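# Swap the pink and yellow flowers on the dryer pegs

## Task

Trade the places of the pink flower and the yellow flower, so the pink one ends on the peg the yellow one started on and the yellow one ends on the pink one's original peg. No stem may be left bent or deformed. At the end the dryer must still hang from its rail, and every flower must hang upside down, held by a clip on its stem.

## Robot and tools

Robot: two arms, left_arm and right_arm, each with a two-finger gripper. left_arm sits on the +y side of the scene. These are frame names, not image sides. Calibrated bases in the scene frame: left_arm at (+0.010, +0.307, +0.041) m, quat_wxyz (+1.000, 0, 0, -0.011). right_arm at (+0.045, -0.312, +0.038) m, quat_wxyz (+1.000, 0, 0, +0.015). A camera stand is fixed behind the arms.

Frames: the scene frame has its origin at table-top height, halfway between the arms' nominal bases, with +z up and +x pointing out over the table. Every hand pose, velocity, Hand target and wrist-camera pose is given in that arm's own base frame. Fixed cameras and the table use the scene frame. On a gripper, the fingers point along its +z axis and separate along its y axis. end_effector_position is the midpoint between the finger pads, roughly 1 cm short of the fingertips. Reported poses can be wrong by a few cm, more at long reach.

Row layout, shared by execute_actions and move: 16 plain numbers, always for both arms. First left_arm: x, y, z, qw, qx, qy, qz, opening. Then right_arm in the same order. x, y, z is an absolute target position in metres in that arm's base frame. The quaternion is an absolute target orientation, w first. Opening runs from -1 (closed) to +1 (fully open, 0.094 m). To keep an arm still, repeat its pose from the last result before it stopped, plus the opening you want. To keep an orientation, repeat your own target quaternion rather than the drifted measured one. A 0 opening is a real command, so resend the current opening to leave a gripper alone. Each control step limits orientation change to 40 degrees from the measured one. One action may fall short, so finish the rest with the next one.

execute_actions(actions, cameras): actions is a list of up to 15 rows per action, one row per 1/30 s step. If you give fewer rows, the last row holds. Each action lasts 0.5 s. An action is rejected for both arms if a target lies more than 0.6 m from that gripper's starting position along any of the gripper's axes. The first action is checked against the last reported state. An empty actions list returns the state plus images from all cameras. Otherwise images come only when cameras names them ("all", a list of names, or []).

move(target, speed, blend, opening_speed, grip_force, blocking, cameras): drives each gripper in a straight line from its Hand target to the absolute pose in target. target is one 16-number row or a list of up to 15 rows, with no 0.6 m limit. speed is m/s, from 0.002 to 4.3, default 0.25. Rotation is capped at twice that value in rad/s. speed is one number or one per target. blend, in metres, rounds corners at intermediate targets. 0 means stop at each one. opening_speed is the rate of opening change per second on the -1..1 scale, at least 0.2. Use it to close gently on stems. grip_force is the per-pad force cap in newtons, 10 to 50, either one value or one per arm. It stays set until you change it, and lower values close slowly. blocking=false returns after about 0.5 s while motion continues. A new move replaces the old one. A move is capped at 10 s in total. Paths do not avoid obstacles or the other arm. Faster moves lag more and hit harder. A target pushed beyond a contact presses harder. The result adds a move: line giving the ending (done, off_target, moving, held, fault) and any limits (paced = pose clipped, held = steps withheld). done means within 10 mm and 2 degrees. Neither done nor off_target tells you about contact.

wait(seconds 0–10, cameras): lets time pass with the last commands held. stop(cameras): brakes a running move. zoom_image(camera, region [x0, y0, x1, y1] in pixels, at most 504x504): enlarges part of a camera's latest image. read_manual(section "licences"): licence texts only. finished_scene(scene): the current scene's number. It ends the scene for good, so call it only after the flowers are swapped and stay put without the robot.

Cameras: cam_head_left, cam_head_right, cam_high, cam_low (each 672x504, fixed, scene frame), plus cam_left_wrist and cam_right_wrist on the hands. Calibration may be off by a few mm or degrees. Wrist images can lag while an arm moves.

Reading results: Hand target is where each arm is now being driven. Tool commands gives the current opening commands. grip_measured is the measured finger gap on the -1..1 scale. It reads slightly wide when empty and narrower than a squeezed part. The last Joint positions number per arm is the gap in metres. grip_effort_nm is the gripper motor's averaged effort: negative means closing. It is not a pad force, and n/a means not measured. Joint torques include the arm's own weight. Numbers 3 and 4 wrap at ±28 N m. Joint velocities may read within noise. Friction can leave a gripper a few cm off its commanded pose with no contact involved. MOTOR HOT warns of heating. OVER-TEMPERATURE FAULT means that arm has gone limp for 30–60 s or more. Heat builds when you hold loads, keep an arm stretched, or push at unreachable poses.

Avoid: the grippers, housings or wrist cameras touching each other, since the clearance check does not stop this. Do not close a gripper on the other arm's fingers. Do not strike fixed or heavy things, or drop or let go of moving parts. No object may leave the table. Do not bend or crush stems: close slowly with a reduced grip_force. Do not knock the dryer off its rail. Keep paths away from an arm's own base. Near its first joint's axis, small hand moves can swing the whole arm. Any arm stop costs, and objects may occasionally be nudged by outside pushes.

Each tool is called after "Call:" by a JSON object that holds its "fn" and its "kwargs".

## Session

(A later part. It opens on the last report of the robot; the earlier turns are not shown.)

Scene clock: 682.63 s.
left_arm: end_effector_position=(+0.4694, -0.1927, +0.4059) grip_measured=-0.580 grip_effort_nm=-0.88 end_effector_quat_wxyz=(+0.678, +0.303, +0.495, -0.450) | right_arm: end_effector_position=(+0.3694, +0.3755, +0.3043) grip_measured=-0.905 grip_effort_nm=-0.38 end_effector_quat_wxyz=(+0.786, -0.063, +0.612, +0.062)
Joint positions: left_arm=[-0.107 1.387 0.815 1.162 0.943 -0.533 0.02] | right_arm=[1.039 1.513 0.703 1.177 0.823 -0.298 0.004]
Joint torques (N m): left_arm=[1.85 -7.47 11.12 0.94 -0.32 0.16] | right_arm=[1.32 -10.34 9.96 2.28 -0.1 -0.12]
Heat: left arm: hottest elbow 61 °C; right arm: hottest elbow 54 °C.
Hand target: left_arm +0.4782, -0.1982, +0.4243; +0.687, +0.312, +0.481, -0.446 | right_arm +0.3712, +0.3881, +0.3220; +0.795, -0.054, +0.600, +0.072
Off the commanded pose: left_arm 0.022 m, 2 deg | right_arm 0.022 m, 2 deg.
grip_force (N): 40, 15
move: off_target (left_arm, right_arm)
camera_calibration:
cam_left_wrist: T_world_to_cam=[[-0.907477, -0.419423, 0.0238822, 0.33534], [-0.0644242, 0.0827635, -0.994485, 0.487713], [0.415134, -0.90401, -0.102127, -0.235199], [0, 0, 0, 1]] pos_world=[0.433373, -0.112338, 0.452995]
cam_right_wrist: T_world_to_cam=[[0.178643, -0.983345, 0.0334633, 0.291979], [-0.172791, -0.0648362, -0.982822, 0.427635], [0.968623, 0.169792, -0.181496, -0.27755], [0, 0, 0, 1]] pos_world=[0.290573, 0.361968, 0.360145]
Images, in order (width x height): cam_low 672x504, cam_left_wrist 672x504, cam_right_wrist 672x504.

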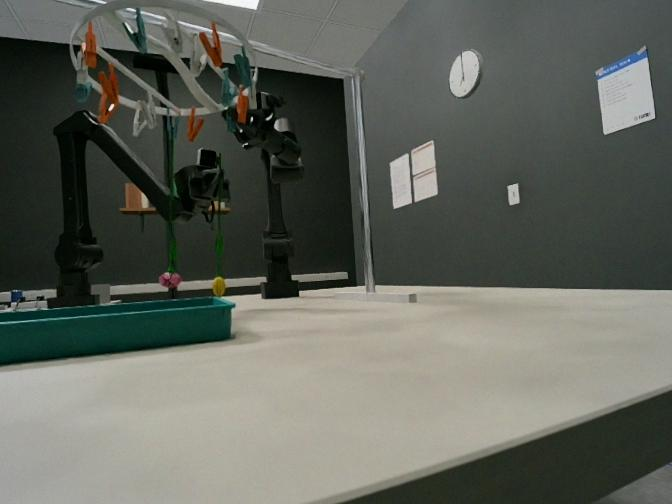

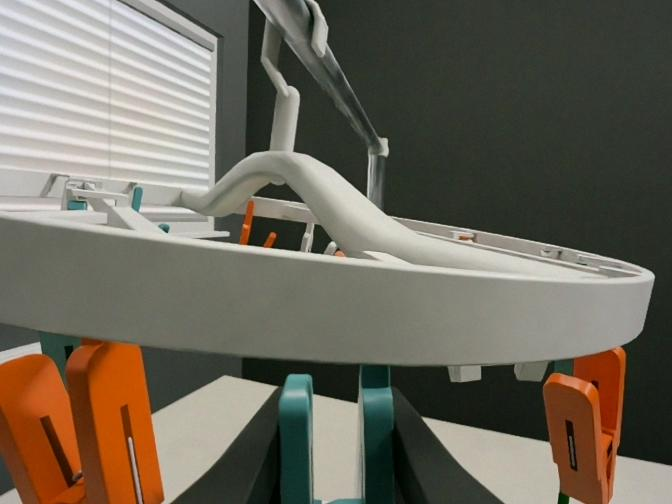

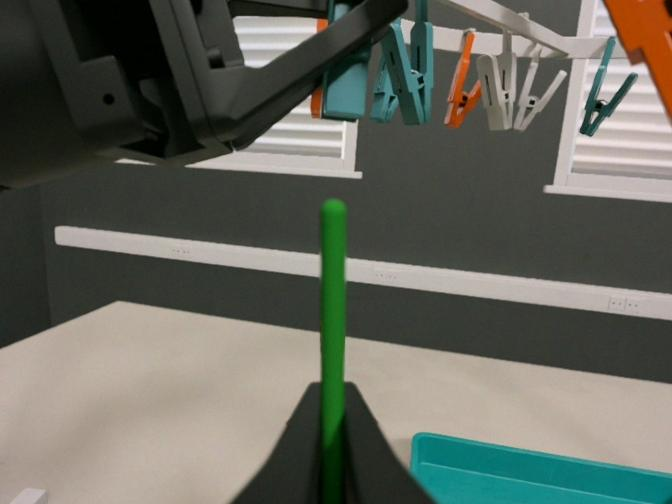

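Call:
{"fn": "move", "kwargs": {"target": [0.4796, -0.1986, 0.4245, 0.6870, 0.3124, 0.4811, -0.4461, -0.95, 0.4665, 0.3995, 0.332, 0.7979, -0.0263, 0.6012, 0.0348, -1.0], "speed": 0.08, "cameras": ["cam_right_wrist", "cam_low"]}}

Call:
{"fn": "zoom_image", "kwargs": {"camera": "cam_right_wrist", "region": [240, 0, 460, 220]}}

Call:
{"fn": "zoom_image", "kwargs": {"camera": "cam_low", "region": [190, 80, 270, 180]}}

Scene clock: 733.50 s.
left_arm: end_effector_position=(+0.4694, -0.1927, +0.4059) grip_measured=-0.580 grip_effort_nm=-0.88 end_effector_quat_wxyz=(+0.678, +0.303, +0.495, -0.450) | right_arm: end_effector_position=(+0.4548, +0.3919, +0.3179) grip_measured=-0.905 grip_effort_nm=-0.39 end_effector_quat_wxyz=(+0.792, -0.039, +0.608, +0.027)
Joint positions: left_arm=[-0.107 1.387 0.815 1.162 0.943 -0.533 0.02] | right_arm=[0.918 1.652 0.917 1.106 0.784 -0.298 0.004]
Joint torques (N m): left_arm=[1.9 -7.41 11.12 0.94 -0.32 0.16] | right_arm=[-0.09 -13.45 10.62 1.37 -0.26 0.11]
Heat: left arm: hottest elbow 68 °C; right arm: hottest elbow 54 °C.
Hand target: left_arm +0.4782, -0.1982, +0.4243; +0.687, +0.312, +0.481, -0.446 | right_arm +0.4656, +0.3986, +0.3319; +0.798, -0.026, +0.601, +0.035
Off the commanded pose: left_arm 0.022 m, 2 deg | right_arm 0.020 m, 2 deg.
grip_force (N): 40, 15
move: off_target (left_arm, right_arm)
camera_calibration:
cam_right_wrist: T_world_to_cam=[[0.0940468, -0.994815, 0.038704, 0.333681], [-0.163551, -0.0537865, -0.985067, 0.448935], [0.982042, 0.0863124, -0.167762, -0.338312], [0, 0, 0, 1]] pos_world=[0.374279, 0.385298, 0.37256]
Images, in order (width x height): cam_low 672x504, cam_right_wrist 672x504.

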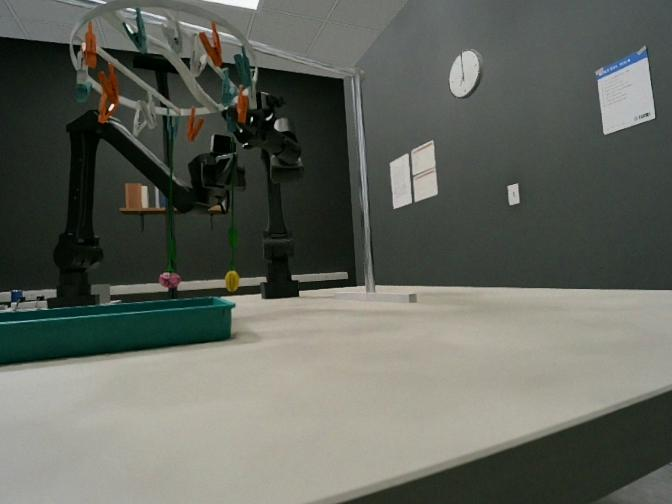

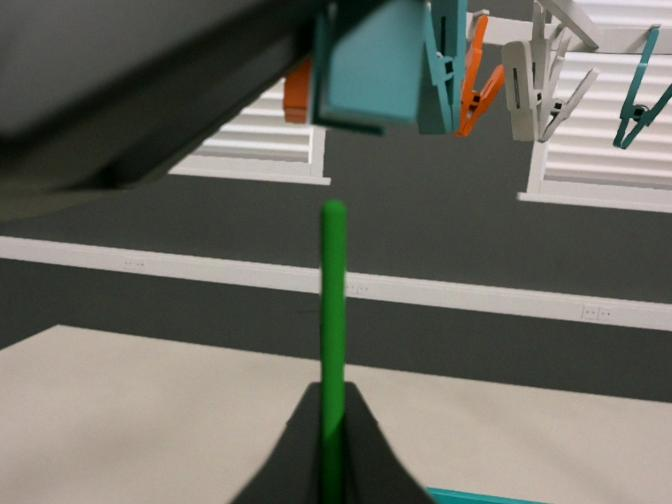

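Scaled by 2.291 from the camera's 672x504 image, which has a finer 960x720 frame.

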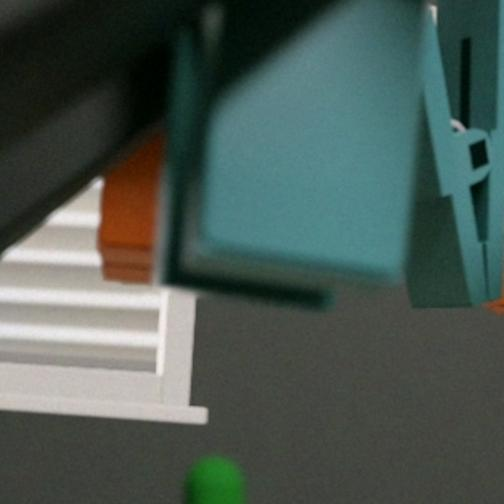

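Scaled by 5.040 from the camera's 672x504 image, which has a finer 960x720 frame.

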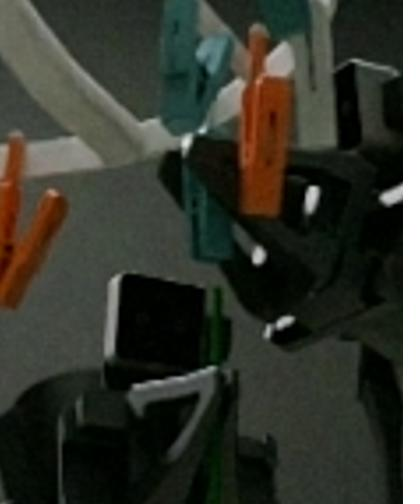

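Call:
{"fn": "zoom_image", "kwargs": {"camera": "cam_low", "region": [212, 104, 256, 160]}}

Call:
{"fn": "zoom_image", "kwargs": {"camera": "cam_right_wrist", "region": [290, 60, 440, 260]}}

Scaled by 9.000 from the camera's 672x504 image, which has a finer 960x720 frame.

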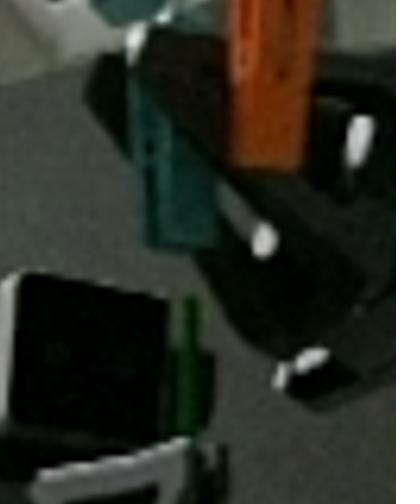

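Scaled by 2.520 from the camera's 672x504 image, which has a finer 960x720 frame.

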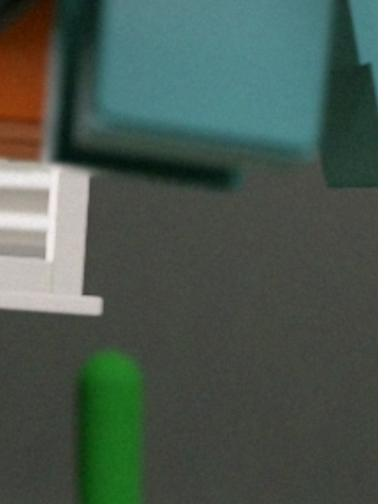

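Call:
{"fn": "move", "kwargs": {"target": [0.4796, -0.1986, 0.4245, 0.6870, 0.3124, 0.4811, -0.4461, -0.95, 0.4673, 0.3948, 0.3455, 0.7979, -0.0263, 0.6012, 0.0348, -1.0], "speed": 0.06, "cameras": ["cam_right_wrist", "cam_low"]}}

Call:
{"fn": "zoom_image", "kwargs": {"camera": "cam_low", "region": [212, 104, 256, 160]}}

Call:
{"fn": "zoom_image", "kwargs": {"camera": "cam_right_wrist", "region": [290, 60, 440, 260]}}

Scene clock: 803.27 s.
left_arm: end_effector_position=(+0.4694, -0.1927, +0.4059) grip_measured=-0.580 grip_effort_nm=-0.88 end_effector_quat_wxyz=(+0.678, +0.303, +0.495, -0.450) | right_arm: end_effector_position=(+0.4573, +0.3921, +0.3154) grip_measured=-0.905 grip_effort_nm=-0.39 end_effector_quat_wxyz=(+0.787, -0.049, +0.615, +0.021)
Joint positions: left_arm=[-0.107 1.387 0.815 1.162 0.943 -0.533 0.02] | right_arm=[0.914 1.645 0.918 1.069 0.777 -0.298 0.004]
Joint torques (N m): left_arm=[1.9 -7.47 11.14 0.94 -0.32 0.17] | right_arm=[-0.26 -16.03 10.8 1.31 -0.25 0.16]
Heat: left arm: hottest elbow 71 °C; right arm: hottest elbow 54 °C.
Hand target: left_arm +0.4782, -0.1982, +0.4243; +0.687, +0.312, +0.481, -0.446 | right_arm +0.4659, +0.3935, +0.3454; +0.798, -0.027, +0.601, +0.035
Off the commanded pose: left_arm 0.022 m, 2 deg | right_arm 0.032 m, 4 deg.
grip_force (N): 40, 15
move: off_target (left_arm, right_arm)
camera_calibration:
cam_right_wrist: T_world_to_cam=[[0.0966673, -0.993376, 0.0621275, 0.324656], [-0.179353, -0.0787832, -0.980625, 0.462491], [0.979024, 0.0836516, -0.185781, -0.333107], [0, 0, 0, 1]] pos_world=[0.377685, 0.386807, 0.371475]
Images, in order (width x height): cam_low 672x504, cam_right_wrist 672x504.

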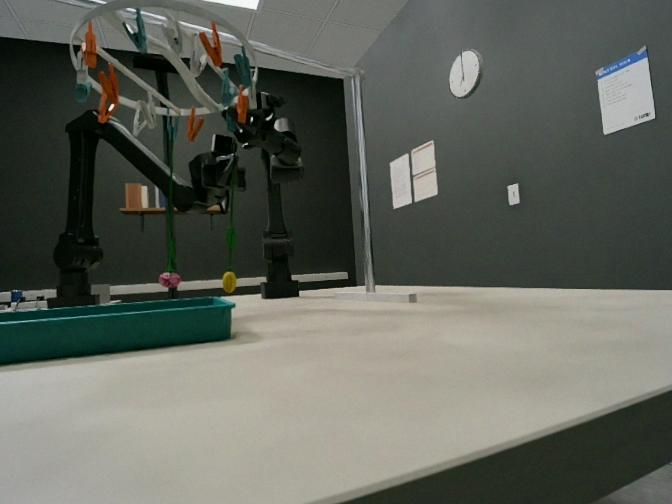

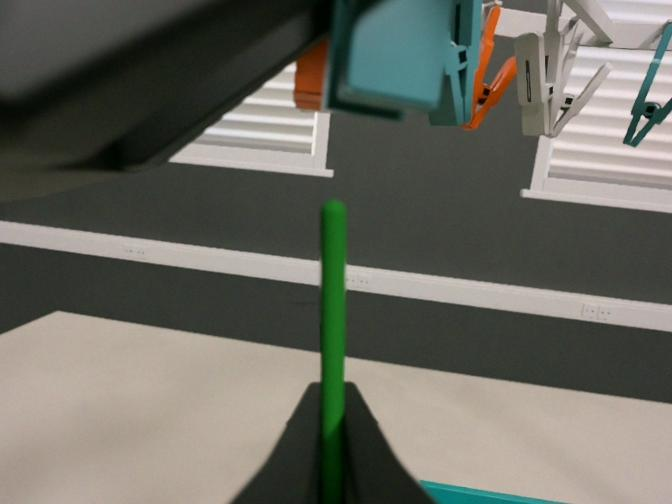

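Scaled by 9.000 from the camera's 672x504 image, which has a finer 960x720 frame.

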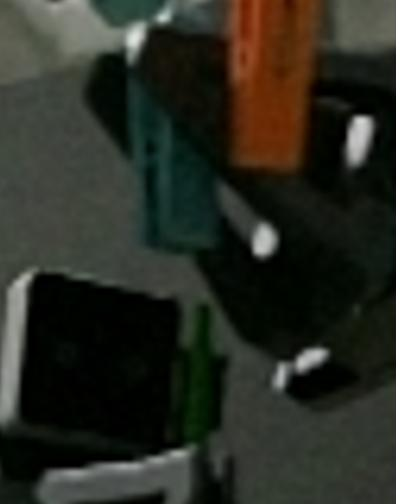

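Scaled by 2.520 from the camera's 672x504 image, which has a finer 960x720 frame.

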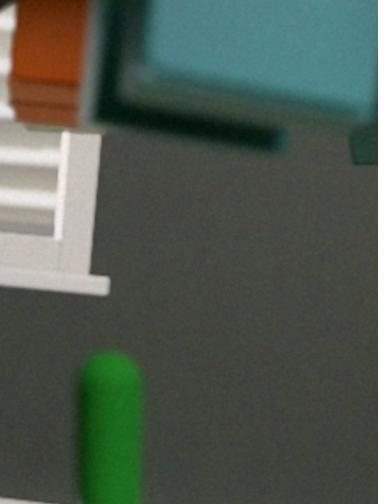

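Call:
{"fn": "move", "kwargs": {"target": [0.4796, -0.1986, 0.4245, 0.6870, 0.3124, 0.4811, -0.4461, -0.95, 0.4650, 0.3845, 0.3592, 0.7979, -0.0263, 0.6012, 0.0348, -1.0], "speed": 0.06, "cameras": ["cam_right_wrist", "cam_low"]}}

Call:
{"fn": "zoom_image", "kwargs": {"camera": "cam_low", "region": [212, 104, 256, 160]}}

Call:
{"fn": "zoom_image", "kwargs": {"camera": "cam_right_wrist", "region": [290, 60, 440, 260]}}

Scene clock: 829.47 s.
left_arm: end_effector_position=(+0.4694, -0.1927, +0.4059) grip_measured=-0.580 grip_effort_nm=-0.88 end_effector_quat_wxyz=(+0.678, +0.303, +0.495, -0.450) | right_arm: end_effector_position=(+0.4568, +0.3838, +0.3355) grip_measured=-0.905 grip_effort_nm=-0.39 end_effector_quat_wxyz=(+0.789, -0.046, +0.612, +0.022)
Joint positions: left_arm=[-0.107 1.387 0.815 1.162 0.943 -0.533 0.02] | right_arm=[0.904 1.598 0.918 1.031 0.769 -0.296 0.004]
Joint torques (N m): left_arm=[1.85 -7.41 11.14 0.94 -0.32 0.16] | right_arm=[-0.21 -15.15 10.29 1.26 -0.25 0.2]
Heat: left arm: hottest elbow 71 °C; right arm: hottest elbow 55 °C.
Hand target: left_arm +0.4782, -0.1982, +0.4243; +0.687, +0.312, +0.481, -0.446 | right_arm +0.4641, +0.3837, +0.3590; +0.798, -0.026, +0.601, +0.035
Off the commanded pose: left_arm 0.022 m, 2 deg | right_arm 0.025 m, 3 deg.
grip_force (N): 40, 15
move: off_target (left_arm, right_arm)
camera_calibration:
cam_right_wrist: T_world_to_cam=[[0.0950357, -0.993946, 0.055128, 0.318459], [-0.17138, -0.070888, -0.982651, 0.475468], [0.980611, 0.0839391, -0.177079, -0.331998], [0, 0, 0, 1]] pos_world=[0.376781, 0.378103, 0.390873]
Images, in order (width x height): cam_low 672x504, cam_right_wrist 672x504.

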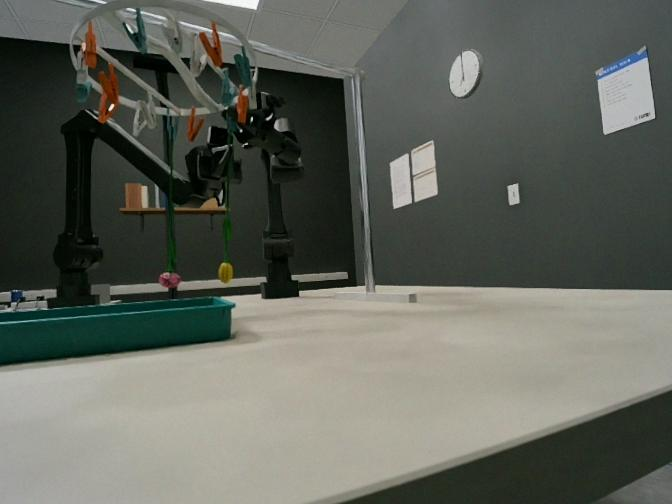

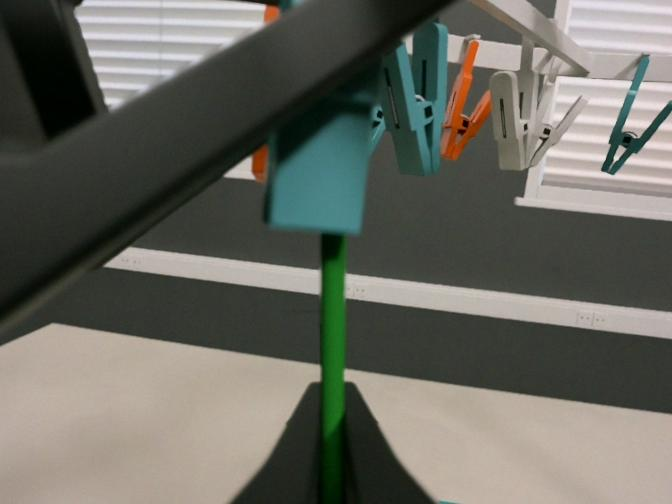

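Scaled by 9.000 from the camera's 672x504 image, which has a finer 960x720 frame.

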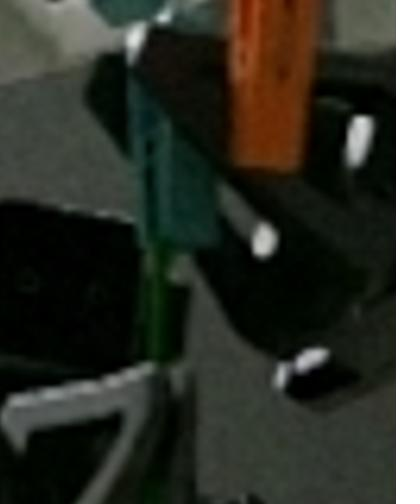

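Scaled by 2.520 from the camera's 672x504 image, which has a finer 960x720 frame.

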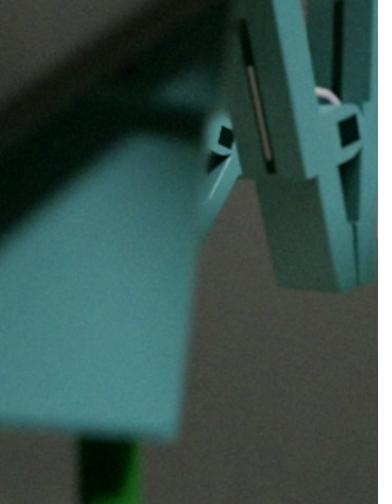

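Call:
{"fn": "move", "kwargs": {"target": [0.4796, -0.1986, 0.4245, 0.6870, 0.3124, 0.4811, -0.4461, -0.95, 0.4650, 0.3950, 0.3722, 0.7979, -0.0263, 0.6012, 0.0348, -1.0], "speed": 0.05, "cameras": ["cam_right_wrist", "cam_low"]}}

Call:
{"fn": "zoom_image", "kwargs": {"camera": "cam_low", "region": [212, 104, 256, 160]}}

Call:
{"fn": "zoom_image", "kwargs": {"camera": "cam_right_wrist", "region": [250, 180, 420, 400]}}

Scene clock: 843.33 s.
left_arm: end_effector_position=(+0.4703, -0.1925, +0.4071) grip_measured=-0.580 grip_effort_nm=-0.88 end_effector_quat_wxyz=(+0.681, +0.303, +0.494, -0.448) | right_arm: end_effector_position=(+0.4604, +0.3864, +0.3389) grip_measured=-0.905 grip_effort_nm=-0.39 end_effector_quat_wxyz=(+0.786, -0.047, +0.616, +0.017)
Joint positions: left_arm=[-0.107 1.388 0.817 1.162 0.94 -0.529 0.02] | right_arm=[0.904 1.597 0.937 0.997 0.778 -0.296 0.004]
Joint torques (N m): left_arm=[1.9 -7.47 11 0.92 -0.2 0.11] | right_arm=[0.91 -15.5 11.62 1.36 -0.11 0.11]
Heat: left arm: hottest elbow 71 °C; right arm: hottest elbow 55 °C.
Hand target: left_arm +0.4784, -0.1982, +0.4243; +0.687, +0.312, +0.481, -0.446 | right_arm +0.4634, +0.3934, +0.3720; +0.798, -0.026, +0.601, +0.035
Off the commanded pose: left_arm 0.021 m, 2 deg | right_arm 0.035 m, 4 deg.
grip_force (N): 40, 15
move: off_target (left_arm, right_arm)
camera_calibration:
cam_right_wrist: T_world_to_cam=[[0.0871317, -0.994221, 0.0627056, 0.321726], [-0.182462, -0.0778074, -0.980129, 0.486531], [0.979345, 0.0739589, -0.188187, -0.326886], [0, 0, 0, 1]] pos_world=[0.380875, 0.381899, 0.395174]
Images, in order (width x height): cam_low 672x504, cam_right_wrist 672x504.

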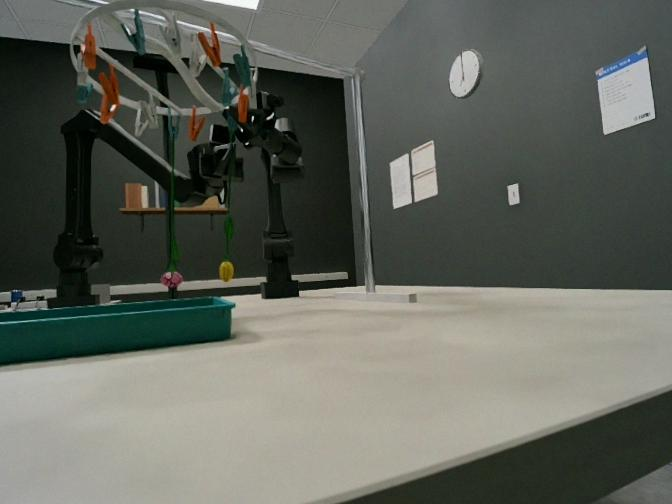

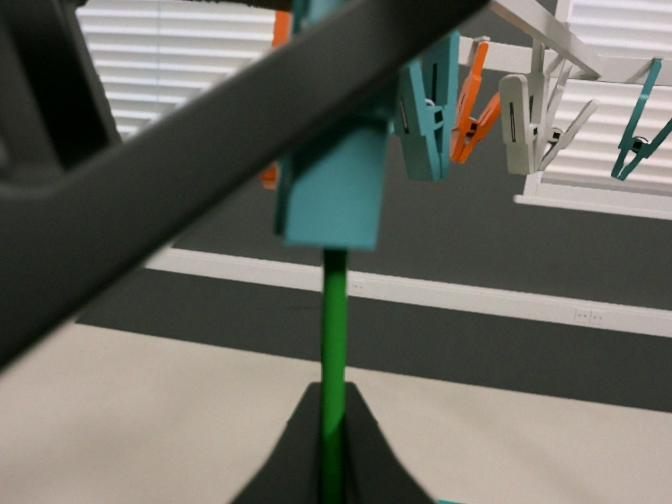

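Scaled by 9.000 from the camera's 672x504 image, which has a finer 960x720 frame.

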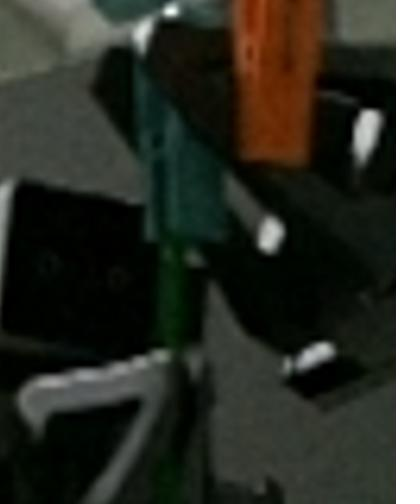

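Scaled by 2.291 from the camera's 672x504 image, which has a finer 960x720 frame.

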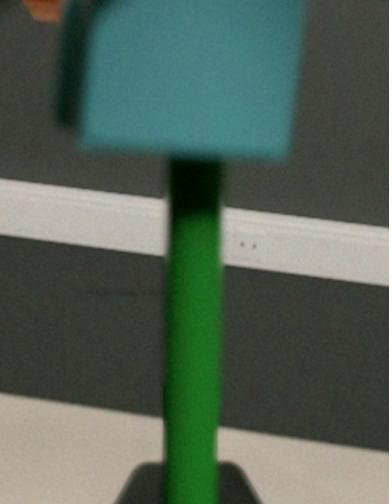

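Call:
{"fn": "move", "kwargs": {"target": [0.4796, -0.1986, 0.4245, 0.6870, 0.3124, 0.4811, -0.4461, -0.95, 0.4630, 0.3950, 0.3815, 0.7979, -0.0263, 0.6012, 0.0348, -1.0], "speed": 0.05, "cameras": ["cam_right_wrist", "cam_low"]}}

Call:
{"fn": "zoom_image", "kwargs": {"camera": "cam_low", "region": [212, 104, 256, 160]}}

Call:
{"fn": "zoom_image", "kwargs": {"camera": "cam_right_wrist", "region": [250, 180, 420, 400]}}

Scene clock: 852.77 s.
left_arm: end_effector_position=(+0.4703, -0.1925, +0.4071) grip_measured=-0.580 grip_effort_nm=-0.88 end_effector_quat_wxyz=(+0.681, +0.303, +0.494, -0.448) | right_arm: end_effector_position=(+0.4599, +0.3853, +0.3482) grip_measured=-0.905 grip_effort_nm=-0.39 end_effector_quat_wxyz=(+0.786, -0.045, +0.616, +0.016)
Joint positions: left_arm=[-0.107 1.388 0.817 1.162 0.94 -0.529 0.02] | right_arm=[0.904 1.579 0.945 0.974 0.78 -0.296 0.004]
Joint torques (N m): left_arm=[1.85 -7.88 10.99 0.92 -0.21 0.12] | right_arm=[0.97 -15.15 11.64 1.29 -0.08 0.1]
Heat: left arm: hottest elbow 68 °C; right arm: hottest elbow 57 °C.
Hand target: left_arm +0.4783, -0.1982, +0.4244; +0.687, +0.312, +0.481, -0.446 | right_arm +0.4614, +0.3934, +0.3812; +0.798, -0.026, +0.601, +0.035
Off the commanded pose: left_arm 0.021 m, 2 deg | right_arm 0.035 m, 4 deg.
grip_force (N): 40, 15
move: off_target (left_arm, right_arm)
camera_calibration:
cam_right_wrist: T_world_to_cam=[[0.0845768, -0.994567, 0.0606904, 0.322109], [-0.182188, -0.0753173, -0.980375, 0.494522], [0.97962, 0.0718599, -0.187568, -0.324125], [0, 0, 0, 1]] pos_world=[0.380372, 0.380897, 0.404472]
Images, in order (width x height): cam_low 672x504, cam_right_wrist 672x504.

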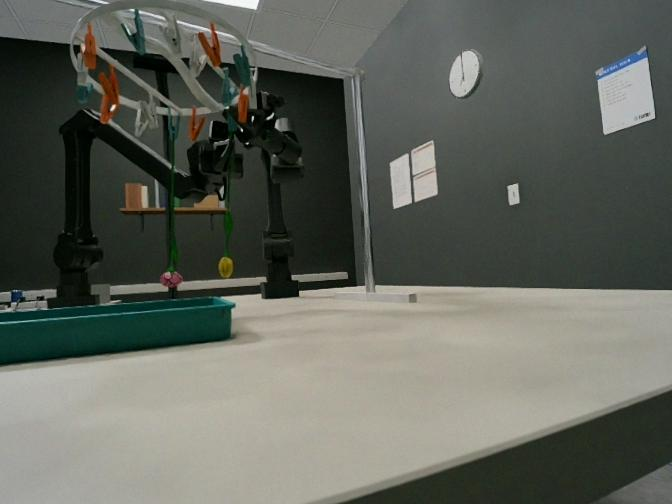

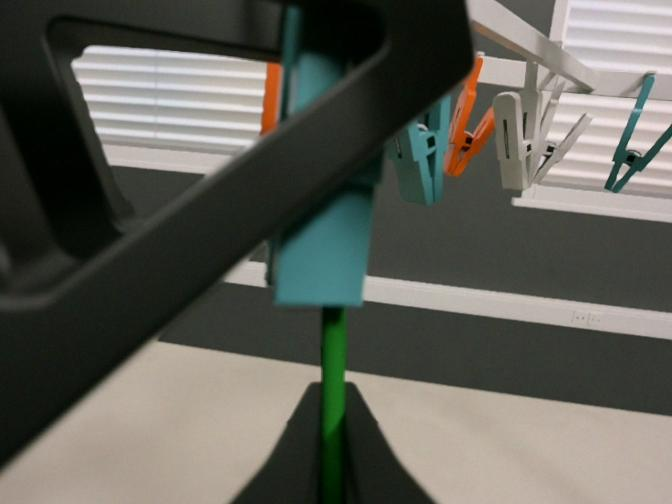

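Scaled by 9.000 from the camera's 672x504 image, which has a finer 960x720 frame.

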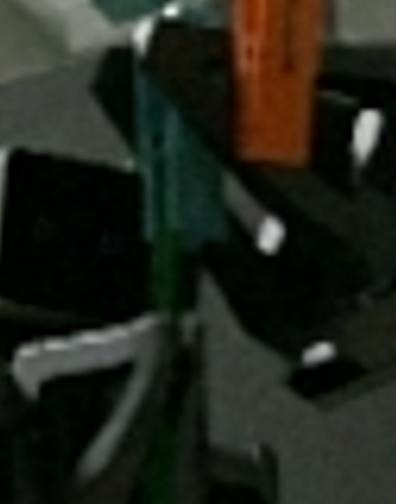

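Scaled by 2.291 from the camera's 672x504 image, which has a finer 960x720 frame.

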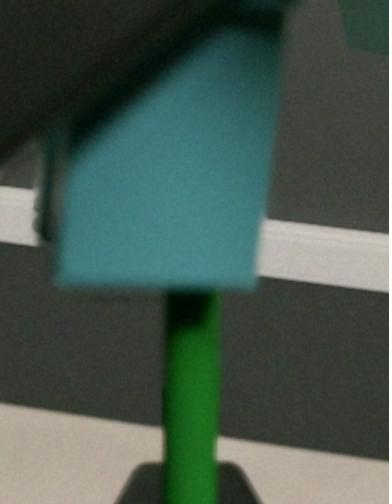

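Call:
{"fn": "move", "kwargs": {"target": [0.4796, -0.1986, 0.4245, 0.6870, 0.3124, 0.4811, -0.4461, -0.95, 0.4605, 0.4000, 0.3820, 0.7979, -0.0263, 0.6012, 0.0348, -1.0], "speed": 0.04, "cameras": ["cam_right_wrist", "cam_low"]}}

Call:
{"fn": "zoom_image", "kwargs": {"camera": "cam_right_wrist", "region": [250, 180, 420, 400]}}

Scene clock: 860.10 s.
left_arm: end_effector_position=(+0.4704, -0.1925, +0.4069) grip_measured=-0.580 grip_effort_nm=-0.88 end_effector_quat_wxyz=(+0.680, +0.303, +0.494, -0.449) | right_arm: end_effector_position=(+0.4581, +0.3882, +0.3521) grip_measured=-0.905 grip_effort_nm=-0.39 end_effector_quat_wxyz=(+0.787, -0.041, +0.615, +0.018)
Joint positions: left_arm=[-0.107 1.388 0.817 1.162 0.94 -0.529 0.02] | right_arm=[0.911 1.579 0.954 0.974 0.79 -0.296 0.004]
Joint torques (N m): left_arm=[1.85 -7.53 10.99 0.91 -0.2 0.12] | right_arm=[1.14 -14.8 11.7 1.39 -0.11 0.04]
Heat: left arm: hottest elbow 67 °C; right arm: hottest elbow 56 °C.
Hand target: left_arm +0.4784, -0.1982, +0.4243; +0.687, +0.312, +0.481, -0.446 | right_arm +0.4591, +0.3985, +0.3818; +0.798, -0.026, +0.601, +0.035
Off the commanded pose: left_arm 0.021 m, 2 deg | right_arm 0.032 m, 3 deg.
grip_force (N): 40, 15
move: off_target (left_arm, right_arm)
camera_calibration:
cam_right_wrist: T_world_to_cam=[[0.08272, -0.995215, 0.0520086, 0.329131], [-0.179634, -0.0662227, -0.981502, 0.493978], [0.98025, 0.0718473, -0.184252, -0.323244], [0, 0, 0, 1]] pos_world=[0.378369, 0.383493, 0.408164]
Images, in order (width x height): cam_low 672x504, cam_right_wrist 672x504.

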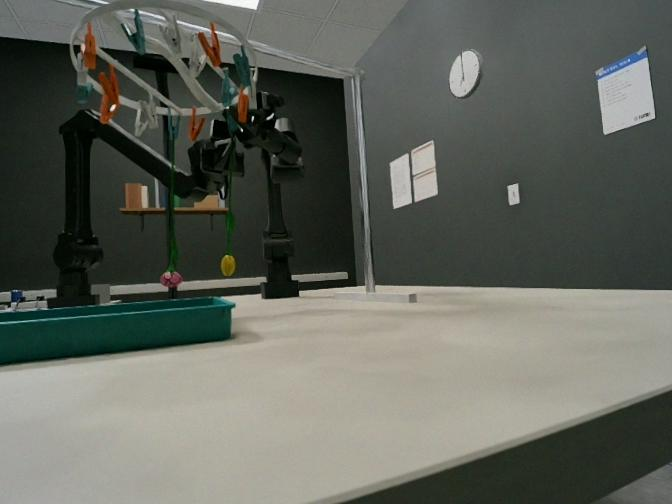

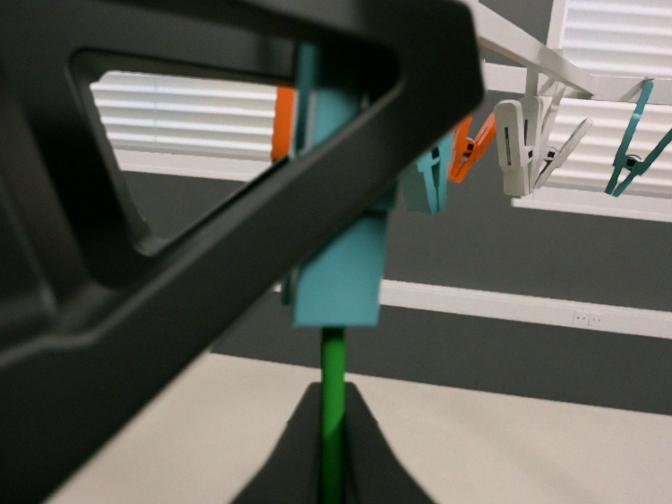

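Scaled by 2.291 from the camera's 672x504 image, which has a finer 960x720 frame.

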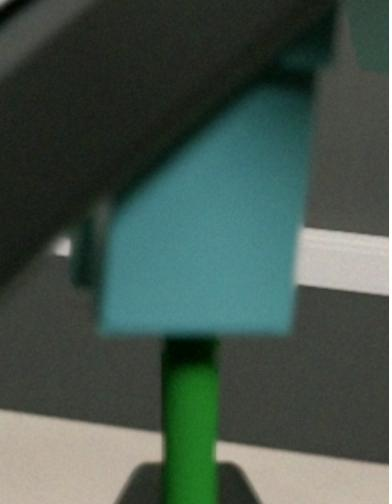

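Call:
{"fn": "move", "kwargs": {"target": [[0.4796, -0.1986, 0.4245, 0.6870, 0.3124, 0.4811, -0.4461, -0.08, 0.4605, 0.4000, 0.3820, 0.7979, -0.0263, 0.6012, 0.0348, -1.0]], "opening_speed": 0.4, "cameras": ["cam_left_wrist", "cam_right_wrist"]}}

Call:
{"fn": "zoom_image", "kwargs": {"camera": "cam_left_wrist", "region": [180, 300, 500, 504]}}

Scene clock: 865.07 s.
left_arm: end_effector_position=(+0.4712, -0.1924, +0.4064) grip_measured=-0.083 grip_effort_nm=0.06 end_effector_quat_wxyz=(+0.680, +0.302, +0.495, -0.448) | right_arm: end_effector_position=(+0.4580, +0.3891, +0.3542) grip_measured=-0.905 grip_effort_nm=-0.39 end_effector_quat_wxyz=(+0.788, -0.040, +0.614, +0.020)
Joint positions: left_arm=[-0.107 1.39 0.818 1.16 0.939 -0.528 0.043] | right_arm=[0.912 1.579 0.958 0.974 0.791 -0.296 0.004]
Joint torques (N m): left_arm=[1.85 -7.65 10.93 1.01 -0.17 0.11] | right_arm=[1.2 -14.74 11.45 1.42 -0.13 0.06]
Heat: left arm: hottest elbow 66 °C; right arm: hottest elbow 57 °C.
Hand target: left_arm +0.4785, -0.1982, +0.4241; +0.687, +0.312, +0.481, -0.446 | right_arm +0.4592, +0.3988, +0.3819; +0.798, -0.026, +0.601, +0.035
Off the commanded pose: left_arm 0.021 m, 2 deg | right_arm 0.030 m, 3 deg.
grip_force (N): 40, 15
move: off_target (left_arm, right_arm)
camera_calibration:
cam_left_wrist: T_world_to_cam=[[-0.905381, -0.424061, 0.021388, 0.336246], [-0.061999, 0.0822014, -0.994685, 0.487056], [0.420049, -0.901895, -0.100715, -0.238163], [0, 0, 0, 1]] pos_world=[0.434668, -0.112246, 0.45329]
cam_right_wrist: T_world_to_cam=[[0.0830542, -0.995356, 0.0486718, 0.330946], [-0.177313, -0.0628212, -0.982148, 0.493827], [0.980644, 0.0729414, -0.181707, -0.324373], [0, 0, 0, 1]] pos_world=[0.378169, 0.384092, 0.409962]
Images, in order (width x height): cam_left_wrist 672x504, cam_right_wrist 672x504.

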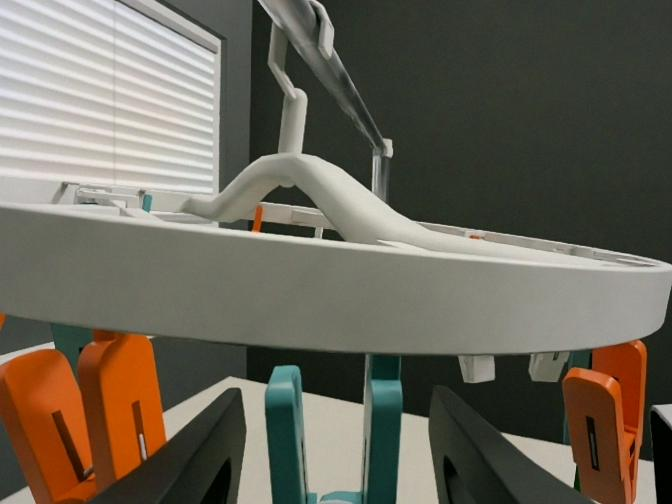

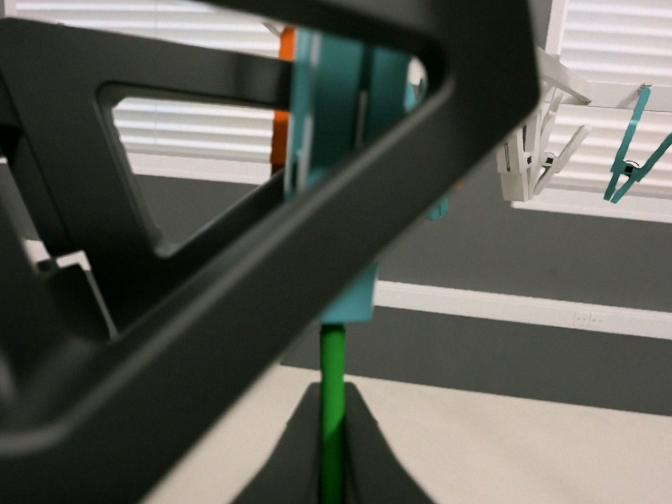

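Scaled by 1.575 from the camera's 672x504 image, which has a finer 960x720 frame.

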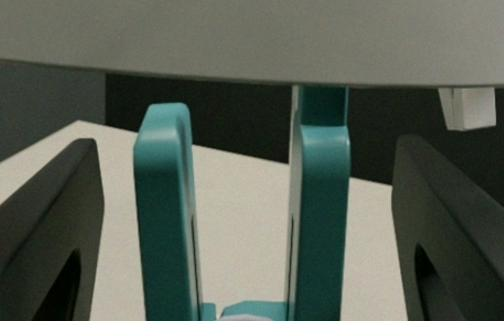

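Call:
{"fn": "move", "kwargs": {"target": [0.4545, -0.1425, 0.4014, 0.6870, 0.3124, 0.4811, -0.4461, -0.08, 0.4600, 0.3990, 0.3745, 0.7979, -0.0263, 0.6012, 0.0348, -1.0], "speed": 0.08, "cameras": ["cam_left_wrist", "cam_right_wrist"]}}

Call:
{"fn": "zoom_image", "kwargs": {"camera": "cam_left_wrist", "region": [220, 250, 480, 504]}}

Scene clock: 890.63 s.
left_arm: end_effector_position=(+0.4528, -0.1469, +0.4033) grip_measured=-0.082 grip_effort_nm=0.06 end_effector_quat_wxyz=(+0.686, +0.314, +0.481, -0.447) | right_arm: end_effector_position=(+0.4580, +0.3891, +0.3542) grip_measured=-0.905 grip_effort_nm=-0.38 end_effector_quat_wxyz=(+0.788, -0.040, +0.614, +0.020)
Joint positions: left_arm=[0.009 1.39 0.773 1.359 1.043 -0.668 0.043] | right_arm=[0.912 1.579 0.958 0.974 0.791 -0.296 0.004]
Joint torques (N m): left_arm=[3.31 -7.36 6.9 1.81 -0.2 -0.05] | right_arm=[1.08 -13.8 10.69 2.18 -0.15 0.06]
Heat: left arm: hottest elbow 67 °C; right arm: hottest elbow 61 °C.
Hand target: left_arm +0.4545, -0.1425, +0.4013; +0.687, +0.312, +0.481, -0.446 | right_arm +0.4591, +0.3983, +0.3744; +0.798, -0.026, +0.601, +0.035
Off the commanded pose: left_arm 0.005 m, 0 deg | right_arm 0.023 m, 3 deg.
grip_force (N): 40, 15
move: off_target (right_arm)
camera_calibration:
cam_left_wrist: T_world_to_cam=[[-0.911242, -0.411689, -0.0122427, 0.357004], [-0.0248829, 0.0846981, -0.996096, 0.463242], [0.411119, -0.90738, -0.0874245, -0.191829], [0, 0, 0, 1]] pos_world=[0.415709, -0.0663229, 0.449034]
cam_right_wrist: T_world_to_cam=[[0.0830542, -0.995356, 0.0486718, 0.330946], [-0.177313, -0.0628212, -0.982148, 0.493827], [0.980644, 0.0729414, -0.181707, -0.324373], [0, 0, 0, 1]] pos_world=[0.378169, 0.384092, 0.409962]
Images, in order (width x height): cam_left_wrist 672x504, cam_right_wrist 672x504.

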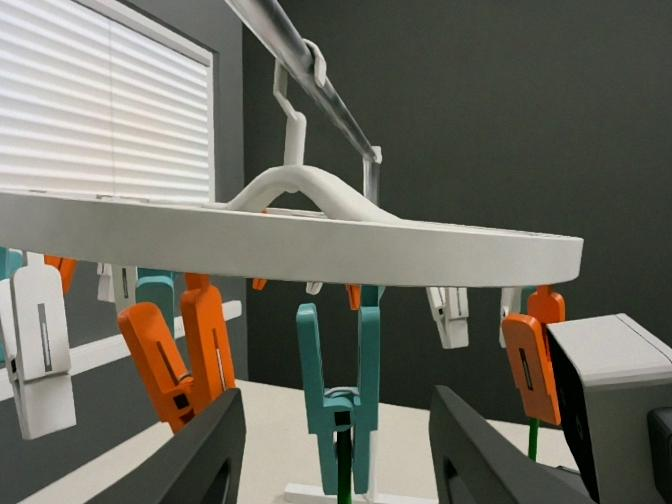

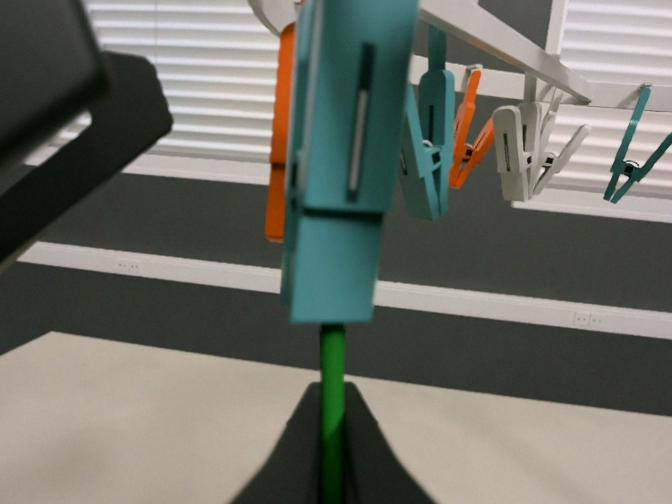

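Scaled by 1.938 from the camera's 672x504 image, which has a finer 960x720 frame.

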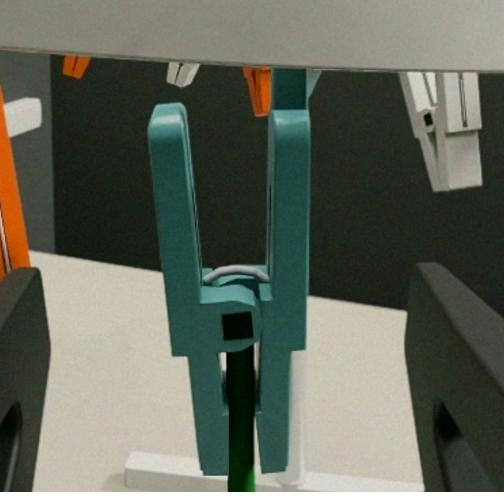

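Call:
{"fn": "move", "kwargs": {"target": [[0.4545, -0.1425, 0.4014, 0.6870, 0.3124, 0.4811, -0.4461, -0.08, 0.4591, 0.3983, 0.3744, 0.7979, -0.0263, 0.6012, 0.0348, -0.42], [0.4545, -0.1425, 0.4014, 0.6870, 0.3124, 0.4811, -0.4461, -0.08, 0.378, 0.391, 0.337, 0.7979, -0.0263, 0.6012, 0.0348, -0.42]], "speed": [0.1, 0.1], "opening_speed": 0.5, "grip_force": [15, 40], "cameras": ["cam_right_wrist", "cam_left_wrist"]}}

Scene clock: 942.63 s.
left_arm: end_effector_position=(+0.4528, -0.1469, +0.4033) grip_measured=-0.082 grip_effort_nm=0.06 end_effector_quat_wxyz=(+0.686, +0.314, +0.481, -0.447) | right_arm: end_effector_position=(+0.3838, +0.3926, +0.3337) grip_measured=-0.421 grip_effort_nm=0.08 end_effector_quat_wxyz=(+0.795, -0.025, +0.605, +0.035)
Joint positions: left_arm=[0.009 1.39 0.773 1.359 1.043 -0.669 0.043] | right_arm=[1.052 1.558 0.827 1.186 0.915 -0.368 0.027]
Joint torques (N m): left_arm=[3.31 -7.41 6.9 1.83 -0.2 -0.06] | right_arm=[1.26 -13.68 6.13 2.11 -0.12 -0.11]
Heat: left arm: hottest elbow 59 °C; right arm: hottest elbow 61 °C.
Hand target: left_arm +0.4545, -0.1425, +0.4013; +0.687, +0.312, +0.481, -0.446 | right_arm +0.3781, +0.3911, +0.3368; +0.798, -0.027, +0.601, +0.035
Off the commanded pose: left_arm 0.005 m, 0 deg | right_arm 0.007 m, 1 deg.
grip_force (N): 15, 40
move: done
camera_calibration:
cam_left_wrist: T_world_to_cam=[[-0.911357, -0.411454, -0.0115502, 0.356757], [-0.0254919, 0.084426, -0.996104, 0.463481], [0.410826, -0.907512, -0.087431, -0.191713], [0, 0, 0, 1]] pos_world=[0.415708, -0.0663227, 0.449034]
cam_right_wrist: T_world_to_cam=[[0.0888142, -0.996015, 0.00807797, 0.353134], [-0.155629, -0.0218869, -0.987573, 0.438157], [0.983815, 0.0864533, -0.156953, -0.270319], [0, 0, 0, 1]] pos_world=[0.302771, 0.384687, 0.387432]
Images, in order (width x height): cam_left_wrist 672x504, cam_right_wrist 672x504.

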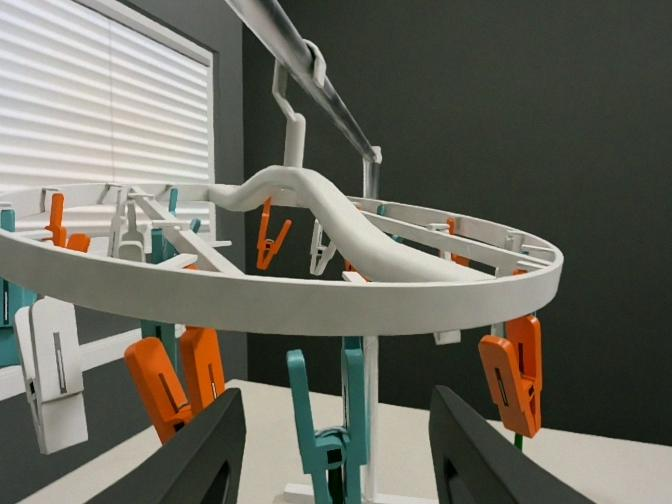

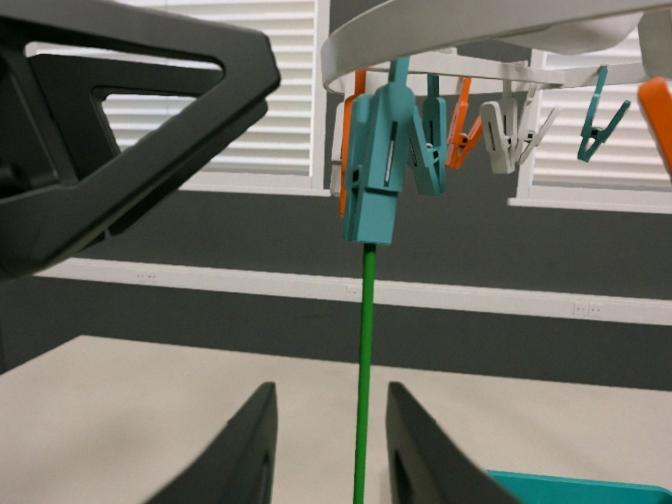

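Call:
{"fn": "move", "kwargs": {"target": [[0.420, -0.112, 0.370, 0.6870, 0.3124, 0.4811, -0.4461, -0.45, 0.295, 0.303, 0.402, 0.8046, 0.0614, 0.5846, -0.0846, 0.03], [0.390, -0.205, 0.265, 0.6162, 0.3828, 0.4644, -0.5080, -0.45, 0.295, 0.303, 0.402, 0.8046, 0.0614, 0.5846, -0.0846, 0.03]], "speed": [0.12, 0.12], "cameras": ["cam_right_wrist", "cam_left_wrist"]}}

Call:
{"fn": "zoom_image", "kwargs": {"camera": "cam_right_wrist", "region": [220, 200, 480, 420]}}

Scene clock: 952.67 s.
left_arm: end_effector_position=(+0.3915, -0.2011, +0.2677) grip_measured=-0.448 grip_effort_nm=-0.12 end_effector_quat_wxyz=(+0.606, +0.380, +0.501, -0.487) | right_arm: end_effector_position=(+0.3000, +0.3039, +0.4030) grip_measured=+0.029 grip_effort_nm=0.07 end_effector_quat_wxyz=(+0.797, +0.051, +0.597, -0.072)
Joint positions: left_arm=[-0.101 1.543 0.554 1.55 1.168 -0.552 0.026] | right_arm=[1.186 1.349 0.732 1.568 1.218 -0.926 0.048]
Joint torques (N m): left_arm=[1.85 -7.06 5.04 1.96 -0.15 0.17] | right_arm=[1.32 -9.11 6.16 1.26 -0.43 -0.11]
Heat: left arm: hottest elbow 58 °C; right arm: hottest elbow 58 °C.
Hand target: left_arm +0.3899, -0.2053, +0.2652; +0.607, +0.388, +0.495, -0.486 | right_arm +0.2956, +0.3029, +0.4023; +0.797, +0.047, +0.598, -0.072
Off the commanded pose: left_arm 0.005 m, 5 deg | right_arm 0.005 m, 3 deg.
joint sent to its limit (left arm) — joint 4 (wrist pitch), upper limit. The joint targets are off in orientation, not in position.
joint sent to its limit (right arm) — joint 4 (wrist pitch), upper limit. The joint targets are off in orientation, not in position.
grip_force (N): 15, 40
move: off_target (left_arm, right_arm)
camera_calibration:
cam_left_wrist: T_world_to_cam=[[-0.969455, -0.244862, 0.0141065, 0.326474], [-0.0677237, 0.211966, -0.974928, 0.367867], [0.235732, -0.946104, -0.222074, -0.130706], [0, 0, 0, 1]] pos_world=[0.372227, -0.121696, 0.325012]
cam_right_wrist: T_world_to_cam=[[-0.172386, -0.98492, 0.0146783, 0.343992], [-0.14341, 0.0103524, -0.989609, 0.479025], [0.974534, -0.1727, -0.143032, -0.0933333], [0, 0, 0, 1]] pos_world=[0.218953, 0.317727, 0.455649]
Images, in order (width x height): cam_left_wrist 672x504, cam_right_wrist 672x504.

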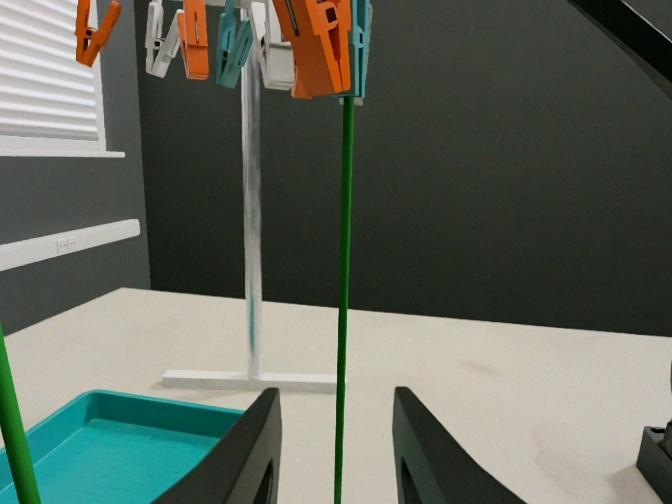

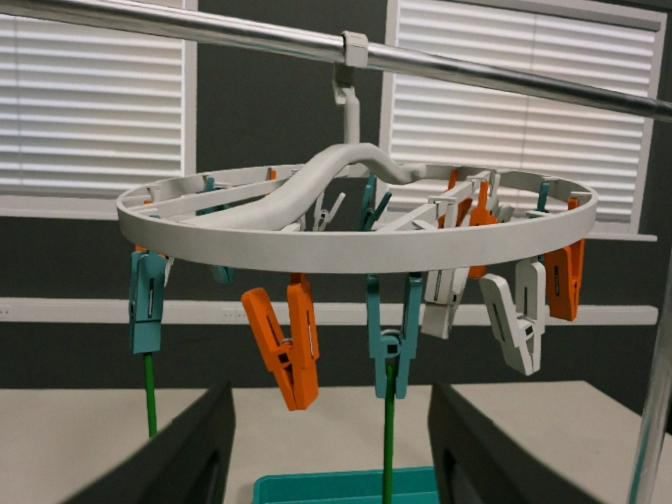

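Scaled by 1.938 from the camera's 672x504 image, which has a finer 960x720 frame.

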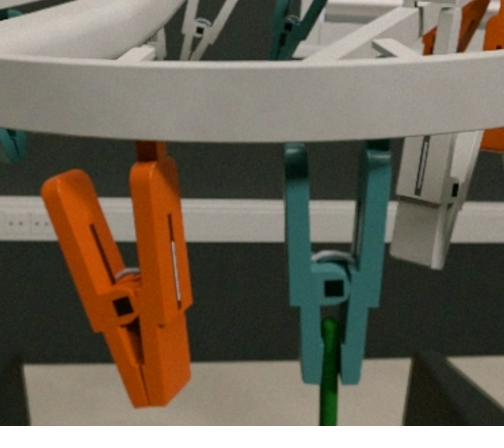

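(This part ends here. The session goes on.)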